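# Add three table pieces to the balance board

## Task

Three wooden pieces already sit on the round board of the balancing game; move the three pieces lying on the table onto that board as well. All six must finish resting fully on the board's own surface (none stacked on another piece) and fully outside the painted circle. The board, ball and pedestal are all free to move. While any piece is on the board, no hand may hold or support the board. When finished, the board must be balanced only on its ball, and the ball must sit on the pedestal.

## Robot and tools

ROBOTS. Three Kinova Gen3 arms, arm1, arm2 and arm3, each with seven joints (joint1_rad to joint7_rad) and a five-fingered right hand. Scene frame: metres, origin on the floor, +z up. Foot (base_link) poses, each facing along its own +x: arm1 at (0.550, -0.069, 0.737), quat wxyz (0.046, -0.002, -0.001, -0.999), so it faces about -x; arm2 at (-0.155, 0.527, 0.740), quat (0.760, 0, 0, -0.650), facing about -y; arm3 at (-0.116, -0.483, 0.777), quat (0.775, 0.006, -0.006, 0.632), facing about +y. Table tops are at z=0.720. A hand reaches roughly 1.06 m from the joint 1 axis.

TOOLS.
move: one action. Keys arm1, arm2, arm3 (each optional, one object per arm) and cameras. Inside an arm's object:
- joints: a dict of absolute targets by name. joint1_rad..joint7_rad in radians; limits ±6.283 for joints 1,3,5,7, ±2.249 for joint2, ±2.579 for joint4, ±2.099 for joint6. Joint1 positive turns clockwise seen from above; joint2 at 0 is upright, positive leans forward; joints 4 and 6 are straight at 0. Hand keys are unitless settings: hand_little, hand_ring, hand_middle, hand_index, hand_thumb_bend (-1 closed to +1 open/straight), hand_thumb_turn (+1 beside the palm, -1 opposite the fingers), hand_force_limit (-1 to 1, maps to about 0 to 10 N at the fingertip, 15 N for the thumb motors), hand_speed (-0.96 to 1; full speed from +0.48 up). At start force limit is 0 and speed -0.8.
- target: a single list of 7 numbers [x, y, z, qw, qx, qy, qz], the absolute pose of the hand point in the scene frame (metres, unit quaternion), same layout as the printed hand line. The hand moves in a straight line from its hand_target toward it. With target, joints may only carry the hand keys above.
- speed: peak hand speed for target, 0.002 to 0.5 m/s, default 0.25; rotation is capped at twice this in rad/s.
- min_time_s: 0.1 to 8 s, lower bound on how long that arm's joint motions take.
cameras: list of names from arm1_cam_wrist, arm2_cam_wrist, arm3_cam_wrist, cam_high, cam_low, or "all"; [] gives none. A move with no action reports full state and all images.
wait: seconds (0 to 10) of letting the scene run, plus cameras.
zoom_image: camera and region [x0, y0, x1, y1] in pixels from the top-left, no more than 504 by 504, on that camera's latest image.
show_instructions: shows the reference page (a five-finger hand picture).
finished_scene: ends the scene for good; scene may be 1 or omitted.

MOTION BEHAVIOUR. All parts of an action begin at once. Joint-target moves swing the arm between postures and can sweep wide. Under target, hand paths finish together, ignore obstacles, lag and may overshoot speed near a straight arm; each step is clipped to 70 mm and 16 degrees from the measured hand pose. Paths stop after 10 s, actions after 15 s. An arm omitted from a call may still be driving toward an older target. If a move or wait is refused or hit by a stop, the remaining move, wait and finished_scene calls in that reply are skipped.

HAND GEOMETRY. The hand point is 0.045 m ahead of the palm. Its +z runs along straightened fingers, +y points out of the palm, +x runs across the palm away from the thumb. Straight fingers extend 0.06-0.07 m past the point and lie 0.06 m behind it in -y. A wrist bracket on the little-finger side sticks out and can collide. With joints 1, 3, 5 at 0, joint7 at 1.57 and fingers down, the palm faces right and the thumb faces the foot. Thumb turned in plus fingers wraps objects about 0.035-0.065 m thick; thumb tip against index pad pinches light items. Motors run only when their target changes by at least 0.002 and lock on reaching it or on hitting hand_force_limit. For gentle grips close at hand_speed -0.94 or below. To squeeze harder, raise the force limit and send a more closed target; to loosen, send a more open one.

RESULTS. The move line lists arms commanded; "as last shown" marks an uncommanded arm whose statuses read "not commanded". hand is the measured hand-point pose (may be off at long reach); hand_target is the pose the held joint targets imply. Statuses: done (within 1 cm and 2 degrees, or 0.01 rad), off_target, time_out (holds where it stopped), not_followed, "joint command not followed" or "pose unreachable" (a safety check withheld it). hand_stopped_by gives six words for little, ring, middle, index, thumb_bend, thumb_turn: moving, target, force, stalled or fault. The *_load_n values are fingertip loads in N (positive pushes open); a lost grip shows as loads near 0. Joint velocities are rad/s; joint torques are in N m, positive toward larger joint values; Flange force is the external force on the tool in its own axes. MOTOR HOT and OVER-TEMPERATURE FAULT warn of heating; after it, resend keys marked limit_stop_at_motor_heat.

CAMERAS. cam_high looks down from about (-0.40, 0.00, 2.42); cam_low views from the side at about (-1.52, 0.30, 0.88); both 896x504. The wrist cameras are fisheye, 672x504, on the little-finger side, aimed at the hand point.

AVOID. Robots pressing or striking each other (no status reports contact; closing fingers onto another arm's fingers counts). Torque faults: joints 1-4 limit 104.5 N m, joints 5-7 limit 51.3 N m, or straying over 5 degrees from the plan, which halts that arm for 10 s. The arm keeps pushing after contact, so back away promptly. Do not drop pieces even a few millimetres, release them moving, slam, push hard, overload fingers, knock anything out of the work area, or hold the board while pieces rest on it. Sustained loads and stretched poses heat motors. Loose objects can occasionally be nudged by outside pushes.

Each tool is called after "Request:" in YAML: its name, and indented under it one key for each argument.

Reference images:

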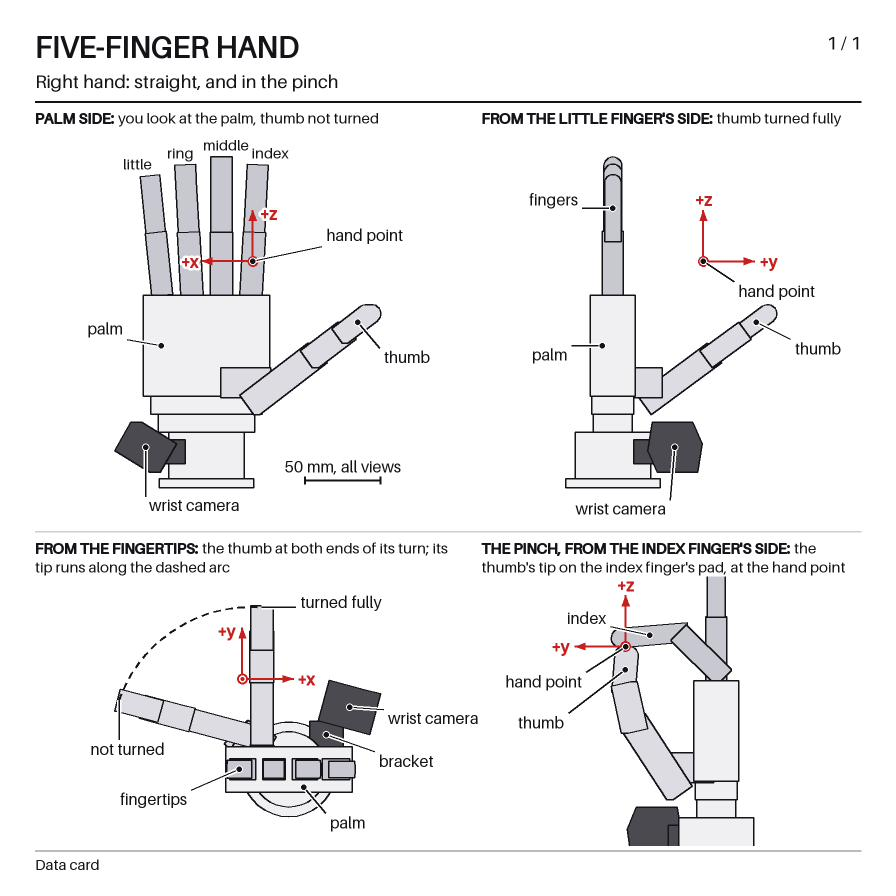

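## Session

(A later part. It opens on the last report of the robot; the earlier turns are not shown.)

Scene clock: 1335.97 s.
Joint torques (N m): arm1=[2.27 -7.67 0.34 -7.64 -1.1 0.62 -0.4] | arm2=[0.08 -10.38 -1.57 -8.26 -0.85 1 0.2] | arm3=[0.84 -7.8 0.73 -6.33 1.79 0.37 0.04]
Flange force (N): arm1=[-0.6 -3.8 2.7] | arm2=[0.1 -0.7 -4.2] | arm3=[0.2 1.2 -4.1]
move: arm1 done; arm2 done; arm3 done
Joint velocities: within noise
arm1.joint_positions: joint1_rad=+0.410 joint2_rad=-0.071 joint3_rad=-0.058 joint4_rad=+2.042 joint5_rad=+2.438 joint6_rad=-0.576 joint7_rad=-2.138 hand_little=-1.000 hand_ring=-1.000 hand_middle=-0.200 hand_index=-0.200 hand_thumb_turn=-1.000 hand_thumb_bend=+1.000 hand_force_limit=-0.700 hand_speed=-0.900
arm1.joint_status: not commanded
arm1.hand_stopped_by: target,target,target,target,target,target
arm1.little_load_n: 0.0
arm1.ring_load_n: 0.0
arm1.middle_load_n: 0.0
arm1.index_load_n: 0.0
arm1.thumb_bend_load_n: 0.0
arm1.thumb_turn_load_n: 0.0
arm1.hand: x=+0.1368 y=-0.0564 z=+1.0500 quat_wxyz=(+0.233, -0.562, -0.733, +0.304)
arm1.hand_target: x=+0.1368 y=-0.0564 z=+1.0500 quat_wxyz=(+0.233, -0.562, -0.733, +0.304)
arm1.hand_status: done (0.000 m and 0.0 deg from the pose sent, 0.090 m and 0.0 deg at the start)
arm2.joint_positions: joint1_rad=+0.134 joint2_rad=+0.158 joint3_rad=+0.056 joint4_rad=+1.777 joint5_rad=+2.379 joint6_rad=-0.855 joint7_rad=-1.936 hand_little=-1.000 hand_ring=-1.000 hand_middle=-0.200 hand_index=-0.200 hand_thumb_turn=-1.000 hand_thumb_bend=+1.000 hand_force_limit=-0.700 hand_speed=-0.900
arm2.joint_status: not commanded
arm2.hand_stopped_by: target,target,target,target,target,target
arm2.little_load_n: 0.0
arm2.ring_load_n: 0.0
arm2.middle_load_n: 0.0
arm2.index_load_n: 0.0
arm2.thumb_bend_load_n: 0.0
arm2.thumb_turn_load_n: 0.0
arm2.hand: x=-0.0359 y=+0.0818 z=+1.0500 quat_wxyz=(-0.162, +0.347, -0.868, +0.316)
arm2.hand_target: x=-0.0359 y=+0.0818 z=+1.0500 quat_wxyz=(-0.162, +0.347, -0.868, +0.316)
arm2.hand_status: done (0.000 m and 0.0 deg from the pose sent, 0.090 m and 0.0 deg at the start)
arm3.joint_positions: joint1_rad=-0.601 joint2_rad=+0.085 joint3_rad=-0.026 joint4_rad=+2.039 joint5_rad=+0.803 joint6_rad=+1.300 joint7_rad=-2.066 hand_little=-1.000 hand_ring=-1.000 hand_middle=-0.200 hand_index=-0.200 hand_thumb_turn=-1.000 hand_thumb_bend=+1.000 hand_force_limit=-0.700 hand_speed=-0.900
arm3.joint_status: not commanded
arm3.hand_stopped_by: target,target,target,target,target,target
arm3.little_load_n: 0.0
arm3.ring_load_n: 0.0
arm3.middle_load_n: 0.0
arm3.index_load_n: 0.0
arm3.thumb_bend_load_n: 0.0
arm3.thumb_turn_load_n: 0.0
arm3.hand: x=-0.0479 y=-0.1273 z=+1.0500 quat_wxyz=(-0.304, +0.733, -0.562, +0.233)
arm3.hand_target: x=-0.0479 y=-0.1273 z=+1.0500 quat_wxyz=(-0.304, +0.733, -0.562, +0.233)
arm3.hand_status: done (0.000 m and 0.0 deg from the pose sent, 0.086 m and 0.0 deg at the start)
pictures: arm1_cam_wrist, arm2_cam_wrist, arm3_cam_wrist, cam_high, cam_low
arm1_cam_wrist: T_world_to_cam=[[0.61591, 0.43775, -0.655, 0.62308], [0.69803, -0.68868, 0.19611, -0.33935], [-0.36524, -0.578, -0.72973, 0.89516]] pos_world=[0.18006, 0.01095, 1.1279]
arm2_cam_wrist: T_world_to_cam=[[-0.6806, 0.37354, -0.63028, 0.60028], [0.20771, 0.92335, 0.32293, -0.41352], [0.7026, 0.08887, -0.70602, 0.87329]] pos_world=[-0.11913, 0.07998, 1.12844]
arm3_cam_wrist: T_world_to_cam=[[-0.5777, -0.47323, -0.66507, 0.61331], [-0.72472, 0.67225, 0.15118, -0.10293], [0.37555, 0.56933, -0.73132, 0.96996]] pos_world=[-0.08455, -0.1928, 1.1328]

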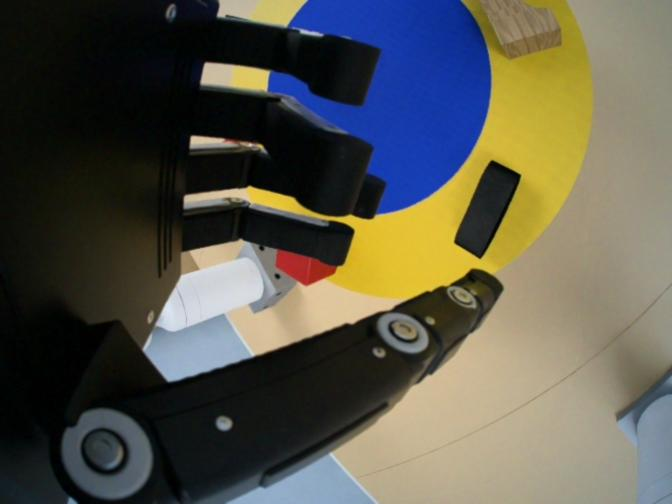

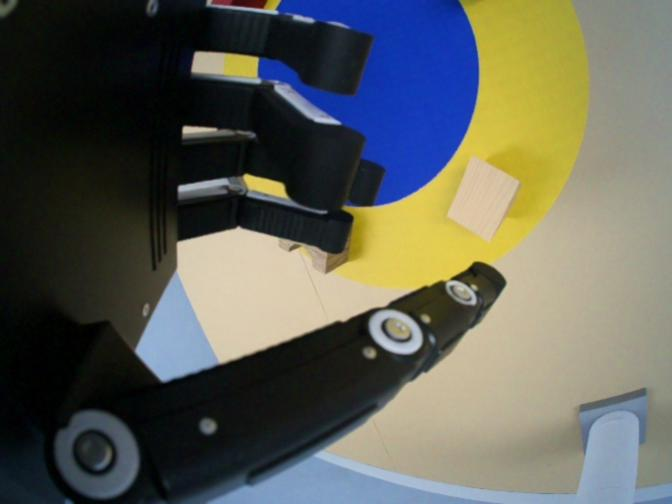

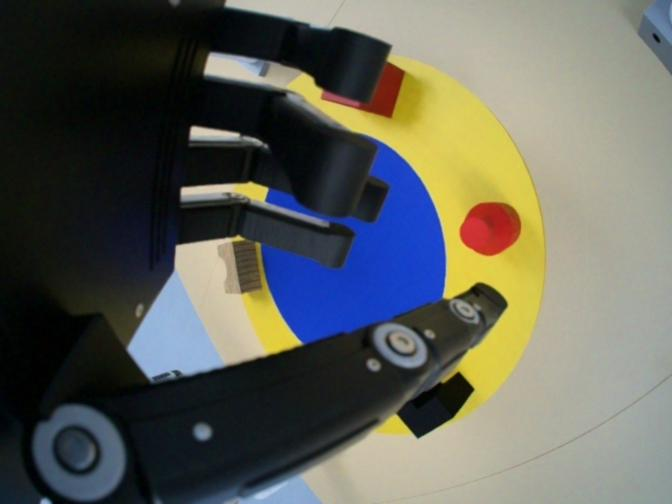

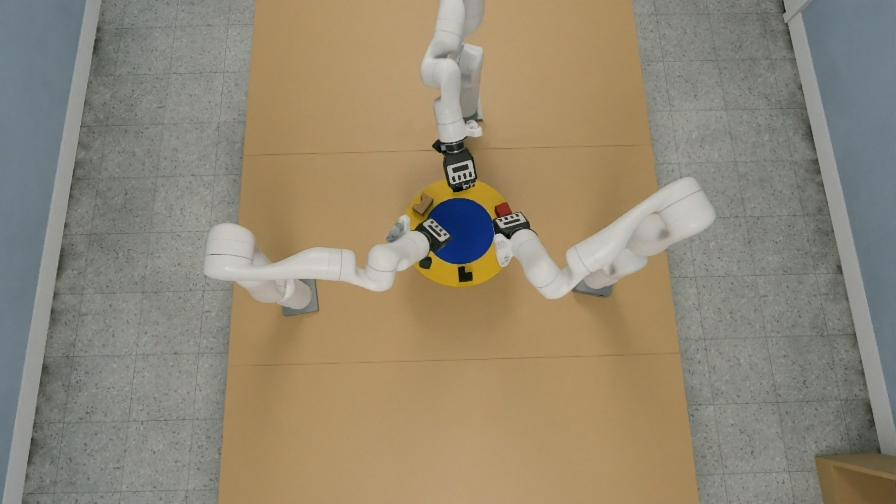

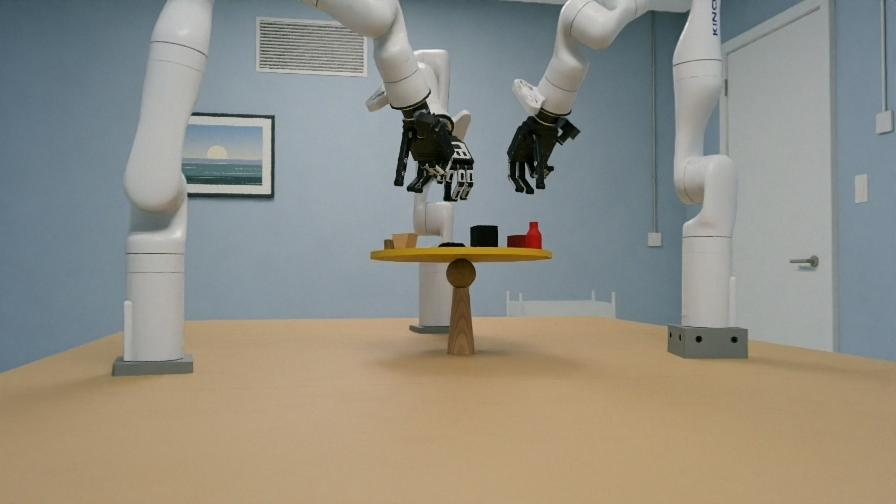

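Request:
move:
  arm1: {"target": [0.28, -0.0564, 1.13, 0.2330, -0.5624, -0.7329, 0.3036], "speed": 0.15}
  arm2: {"target": [-0.13, 0.26, 1.13, 0.1617, -0.3469, 0.8682, -0.3161], "speed": 0.15}
  arm3: {"target": [-0.15, -0.27, 1.15, 0.3036, -0.7329, 0.5624, -0.2330], "speed": 0.15}
  cameras: ["all"]

Request:
zoom_image:
  camera: "cam_low"
  region: [360, 200, 560, 280]

Request:
zoom_image:
  camera: "cam_high"
  region: [380, 160, 540, 300]

Scene clock: 1351.47 s.
Joint torques (N m): arm1=[2.32 -1.5 0.47 -8.04 -1.49 0.82 -0.43] | arm2=[0.08 -2.61 -1.79 -8.24 -1.16 0.82 0.22] | arm3=[0.85 -3.81 0.66 -6.49 1.66 0.6 0.05]
Flange force (N): arm1=[3.3 -3.4 0.4] | arm2=[0.0 2.4 -4.9] | arm3=[2.4 1.1 -3.3]
move: arm1 done; arm2 done; arm3 done
Joint velocities: within noise
arm1.joint_positions: joint1_rad=+0.509 joint2_rad=-0.454 joint3_rad=+0.055 joint4_rad=+2.024 joint5_rad=+2.584 joint6_rad=-1.017 joint7_rad=-2.244 hand_little=-1.000 hand_ring=-1.000 hand_middle=-0.200 hand_index=-0.200 hand_thumb_turn=-1.000 hand_thumb_bend=+1.000 hand_force_limit=-0.700 hand_speed=-0.900
arm1.joint_status: not commanded
arm1.hand_stopped_by: target,target,target,target,target,target
arm1.little_load_n: 0.0
arm1.ring_load_n: 0.0
arm1.middle_load_n: 0.0
arm1.index_load_n: 0.0
arm1.thumb_bend_load_n: 0.0
arm1.thumb_turn_load_n: 0.0
arm1.hand: x=+0.2800 y=-0.0564 z=+1.1300 quat_wxyz=(+0.233, -0.562, -0.733, +0.304)
arm1.hand_target: x=+0.2800 y=-0.0564 z=+1.1300 quat_wxyz=(+0.233, -0.562, -0.733, +0.304)
arm1.hand_status: done (0.000 m and 0.0 deg from the pose sent, 0.164 m and 0.0 deg at the start)
arm2.joint_positions: joint1_rad=+0.311 joint2_rad=-0.246 joint3_rad=+0.252 joint4_rad=+1.885 joint5_rad=+2.491 joint6_rad=-1.302 joint7_rad=-1.858 hand_little=-1.000 hand_ring=-1.000 hand_middle=-0.200 hand_index=-0.200 hand_thumb_turn=-1.000 hand_thumb_bend=+1.000 hand_force_limit=-0.700 hand_speed=-0.900
arm2.joint_status: not commanded
arm2.hand_stopped_by: target,target,target,target,target,target
arm2.little_load_n: 0.0
arm2.ring_load_n: 0.0
arm2.middle_load_n: 0.0
arm2.index_load_n: 0.0
arm2.thumb_bend_load_n: 0.0
arm2.thumb_turn_load_n: 0.0
arm2.hand: x=-0.1300 y=+0.2600 z=+1.1300 quat_wxyz=(-0.162, +0.347, -0.868, +0.316)
arm2.hand_target: x=-0.1300 y=+0.2600 z=+1.1300 quat_wxyz=(-0.162, +0.347, -0.868, +0.316)
arm2.hand_status: done (0.000 m and 0.0 deg from the pose sent, 0.217 m and 0.0 deg at the start)
arm3.joint_positions: joint1_rad=-0.853 joint2_rad=-0.138 joint3_rad=-0.334 joint4_rad=+1.895 joint5_rad=+0.542 joint6_rad=+1.898 joint7_rad=-2.234 hand_little=-1.000 hand_ring=-1.000 hand_middle=-0.200 hand_index=-0.200 hand_thumb_turn=-1.000 hand_thumb_bend=+1.000 hand_force_limit=-0.700 hand_speed=-0.900
arm3.joint_status: not commanded
arm3.hand_stopped_by: target,target,target,target,target,target
arm3.little_load_n: 0.0
arm3.ring_load_n: 0.0
arm3.middle_load_n: 0.0
arm3.index_load_n: 0.0
arm3.thumb_bend_load_n: 0.0
arm3.thumb_turn_load_n: 0.0
arm3.hand: x=-0.1500 y=-0.2700 z=+1.1500 quat_wxyz=(-0.304, +0.733, -0.562, +0.233)
arm3.hand_target: x=-0.1500 y=-0.2700 z=+1.1500 quat_wxyz=(-0.304, +0.733, -0.562, +0.233)
arm3.hand_status: done (0.000 m and 0.0 deg from the pose sent, 0.202 m and 0.0 deg at the start)
pictures: arm1_cam_wrist, arm2_cam_wrist, arm3_cam_wrist, cam_high, cam_low
arm1_cam_wrist: T_world_to_cam=[[0.61593, 0.43778, -0.65497, 0.58724], [0.69801, -0.68872, 0.19606, -0.45492], [-0.36526, -0.57794, -0.72977, 1.0059]] pos_world=[0.32326, 0.01095, 1.2079]
arm2_cam_wrist: T_world_to_cam=[[-0.6806, 0.37354, -0.63028, 0.5201], [0.20771, 0.92335, 0.32293, -0.58435], [0.7026, 0.08887, -0.70602, 0.98005]] pos_world=[-0.21323, 0.25818, 1.20844]
arm3_cam_wrist: T_world_to_cam=[[-0.57774, -0.4732, -0.66506, 0.5533], [-0.72469, 0.67227, 0.15121, -0.09613], [0.37555, 0.56933, -0.73132, 1.16268]] pos_world=[-0.18665, -0.3355, 1.2328]

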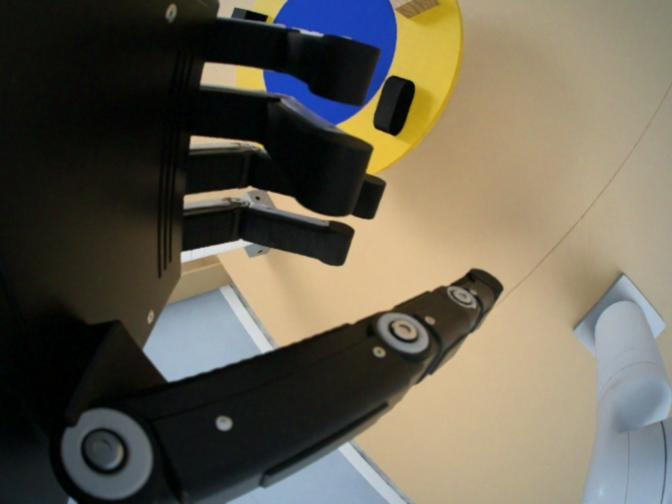

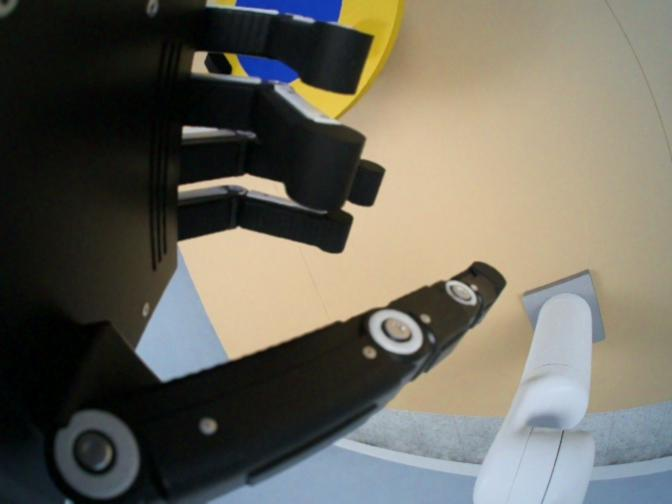

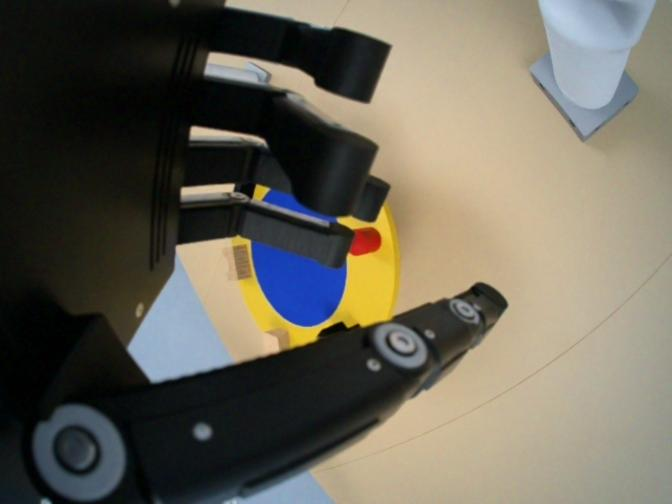

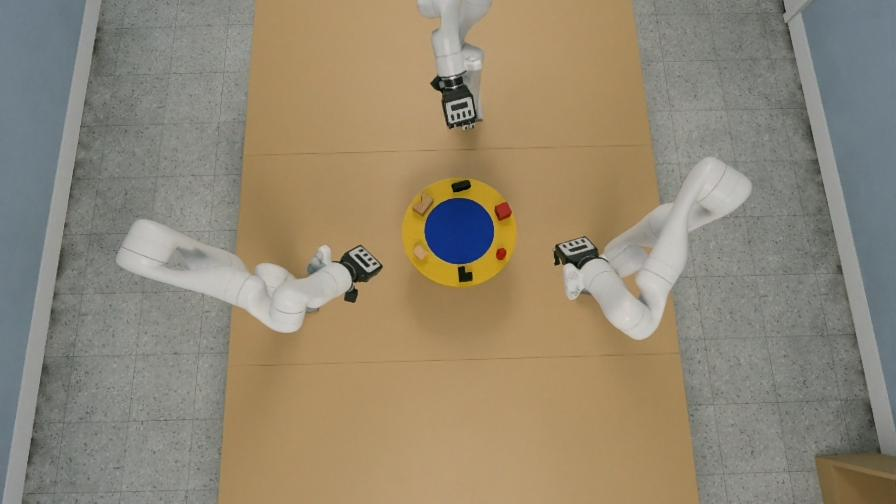

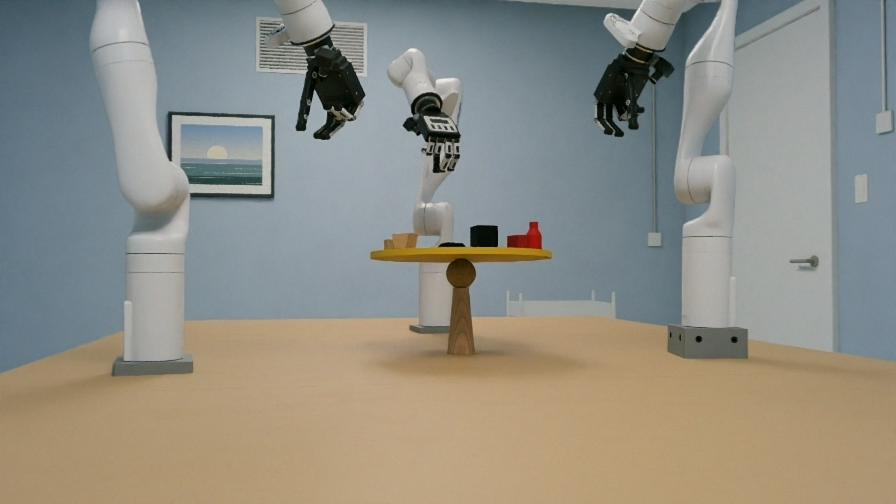

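Scaled by 2.520.

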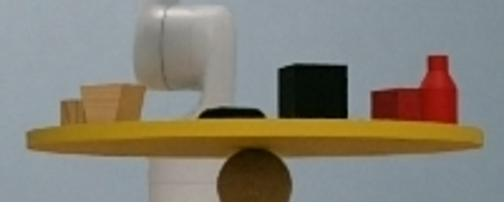

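Scaled by 3.150.

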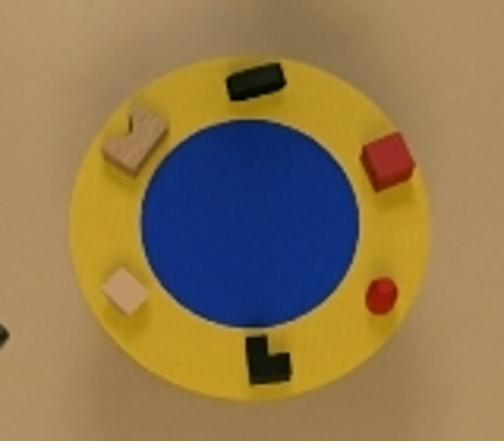

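Request:
wait:
  seconds: 2
  cameras: ["cam_low", "cam_high"]

Request:
zoom_image:
  camera: "cam_low"
  region: [360, 200, 560, 280]

Scene clock: 1358.13 s.
Joint torques (N m): arm1=[2.26 -1.5 0.47 -8.05 -1.5 0.74 -0.41] | arm2=[0.12 -2.52 -1.77 -8.25 -1.17 0.92 0.22] | arm3=[0.89 -3.88 0.67 -6.48 1.64 0.6 0.07]
Flange force (N): arm1=[3.2 -3.4 0.7] | arm2=[-0.2 2.4 -5.2] | arm3=[2.2 1.3 -3.5]
Joint velocities: within noise
arm1.joint_positions: joint1_rad=+0.509 joint2_rad=-0.454 joint3_rad=+0.055 joint4_rad=+2.024 joint5_rad=+2.584 joint6_rad=-1.017 joint7_rad=-2.244 hand_little=-1.000 hand_ring=-1.000 hand_middle=-0.200 hand_index=-0.200 hand_thumb_turn=-1.000 hand_thumb_bend=+1.000 hand_force_limit=-0.700 hand_speed=-0.900
arm1.joint_status: not commanded
arm1.hand_stopped_by: target,target,target,target,target,target
arm1.little_load_n: 0.0
arm1.ring_load_n: 0.0
arm1.middle_load_n: 0.0
arm1.index_load_n: 0.0
arm1.thumb_bend_load_n: 0.0
arm1.thumb_turn_load_n: 0.0
arm1.hand: x=+0.2800 y=-0.0564 z=+1.1300 quat_wxyz=(+0.233, -0.562, -0.733, +0.304)
arm1.hand_target: x=+0.2800 y=-0.0564 z=+1.1300 quat_wxyz=(+0.233, -0.562, -0.733, +0.304)
arm1.hand_status: done (0.000 m and 0.0 deg from the pose sent, 0.164 m and 0.0 deg at the start)
arm2.joint_positions: joint1_rad=+0.311 joint2_rad=-0.246 joint3_rad=+0.252 joint4_rad=+1.885 joint5_rad=+2.491 joint6_rad=-1.302 joint7_rad=-1.858 hand_little=-1.000 hand_ring=-1.000 hand_middle=-0.200 hand_index=-0.200 hand_thumb_turn=-1.000 hand_thumb_bend=+1.000 hand_force_limit=-0.700 hand_speed=-0.900
arm2.joint_status: not commanded
arm2.hand_stopped_by: target,target,target,target,target,target
arm2.little_load_n: 0.0
arm2.ring_load_n: 0.0
arm2.middle_load_n: 0.0
arm2.index_load_n: 0.0
arm2.thumb_bend_load_n: 0.0
arm2.thumb_turn_load_n: 0.0
arm2.hand: x=-0.1300 y=+0.2600 z=+1.1300 quat_wxyz=(-0.162, +0.347, -0.868, +0.316)
arm2.hand_target: x=-0.1300 y=+0.2600 z=+1.1300 quat_wxyz=(-0.162, +0.347, -0.868, +0.316)
arm2.hand_status: done (0.000 m and 0.0 deg from the pose sent, 0.217 m and 0.0 deg at the start)
arm3.joint_positions: joint1_rad=-0.853 joint2_rad=-0.138 joint3_rad=-0.334 joint4_rad=+1.895 joint5_rad=+0.542 joint6_rad=+1.898 joint7_rad=-2.234 hand_little=-1.000 hand_ring=-1.000 hand_middle=-0.200 hand_index=-0.200 hand_thumb_turn=-1.000 hand_thumb_bend=+1.000 hand_force_limit=-0.700 hand_speed=-0.900
arm3.joint_status: not commanded
arm3.hand_stopped_by: target,target,target,target,target,target
arm3.little_load_n: 0.0
arm3.ring_load_n: 0.0
arm3.middle_load_n: 0.0
arm3.index_load_n: 0.5
arm3.thumb_bend_load_n: 0.0
arm3.thumb_turn_load_n: 0.0
arm3.hand: x=-0.1500 y=-0.2700 z=+1.1500 quat_wxyz=(-0.304, +0.733, -0.562, +0.233)
arm3.hand_target: x=-0.1500 y=-0.2700 z=+1.1500 quat_wxyz=(-0.304, +0.733, -0.562, +0.233)
arm3.hand_status: done (0.000 m and 0.0 deg from the pose sent, 0.202 m and 0.0 deg at the start)
wait: 2.00 s; at rest from the start
pictures: cam_high, cam_low

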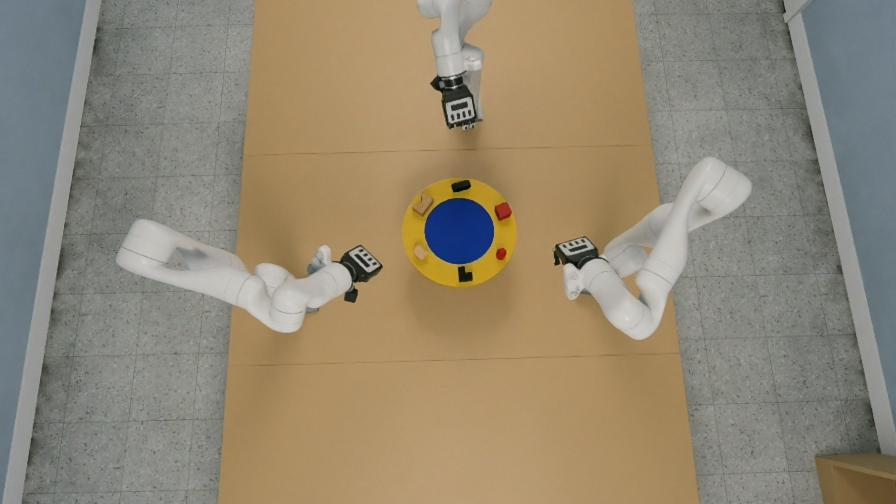

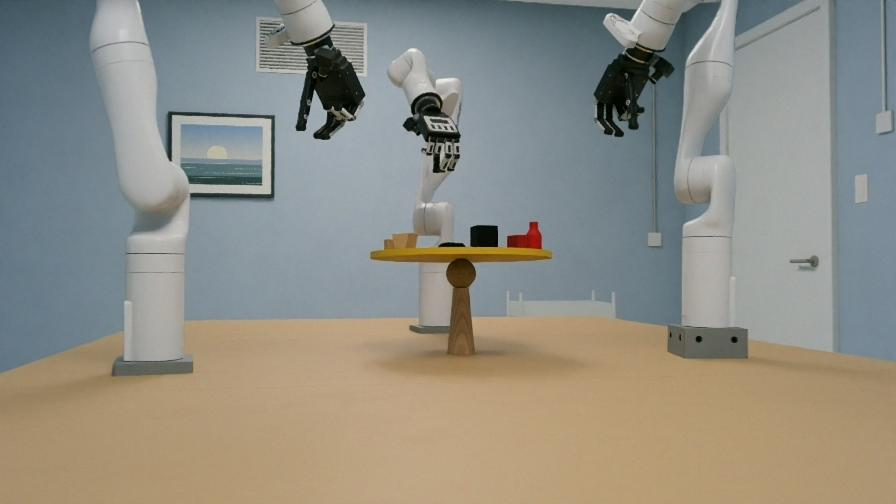

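Scaled by 2.520.

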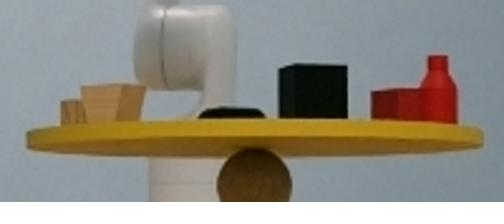

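Stable and balanced.

Request:
finished_scene:

The scene is finished: the task was done.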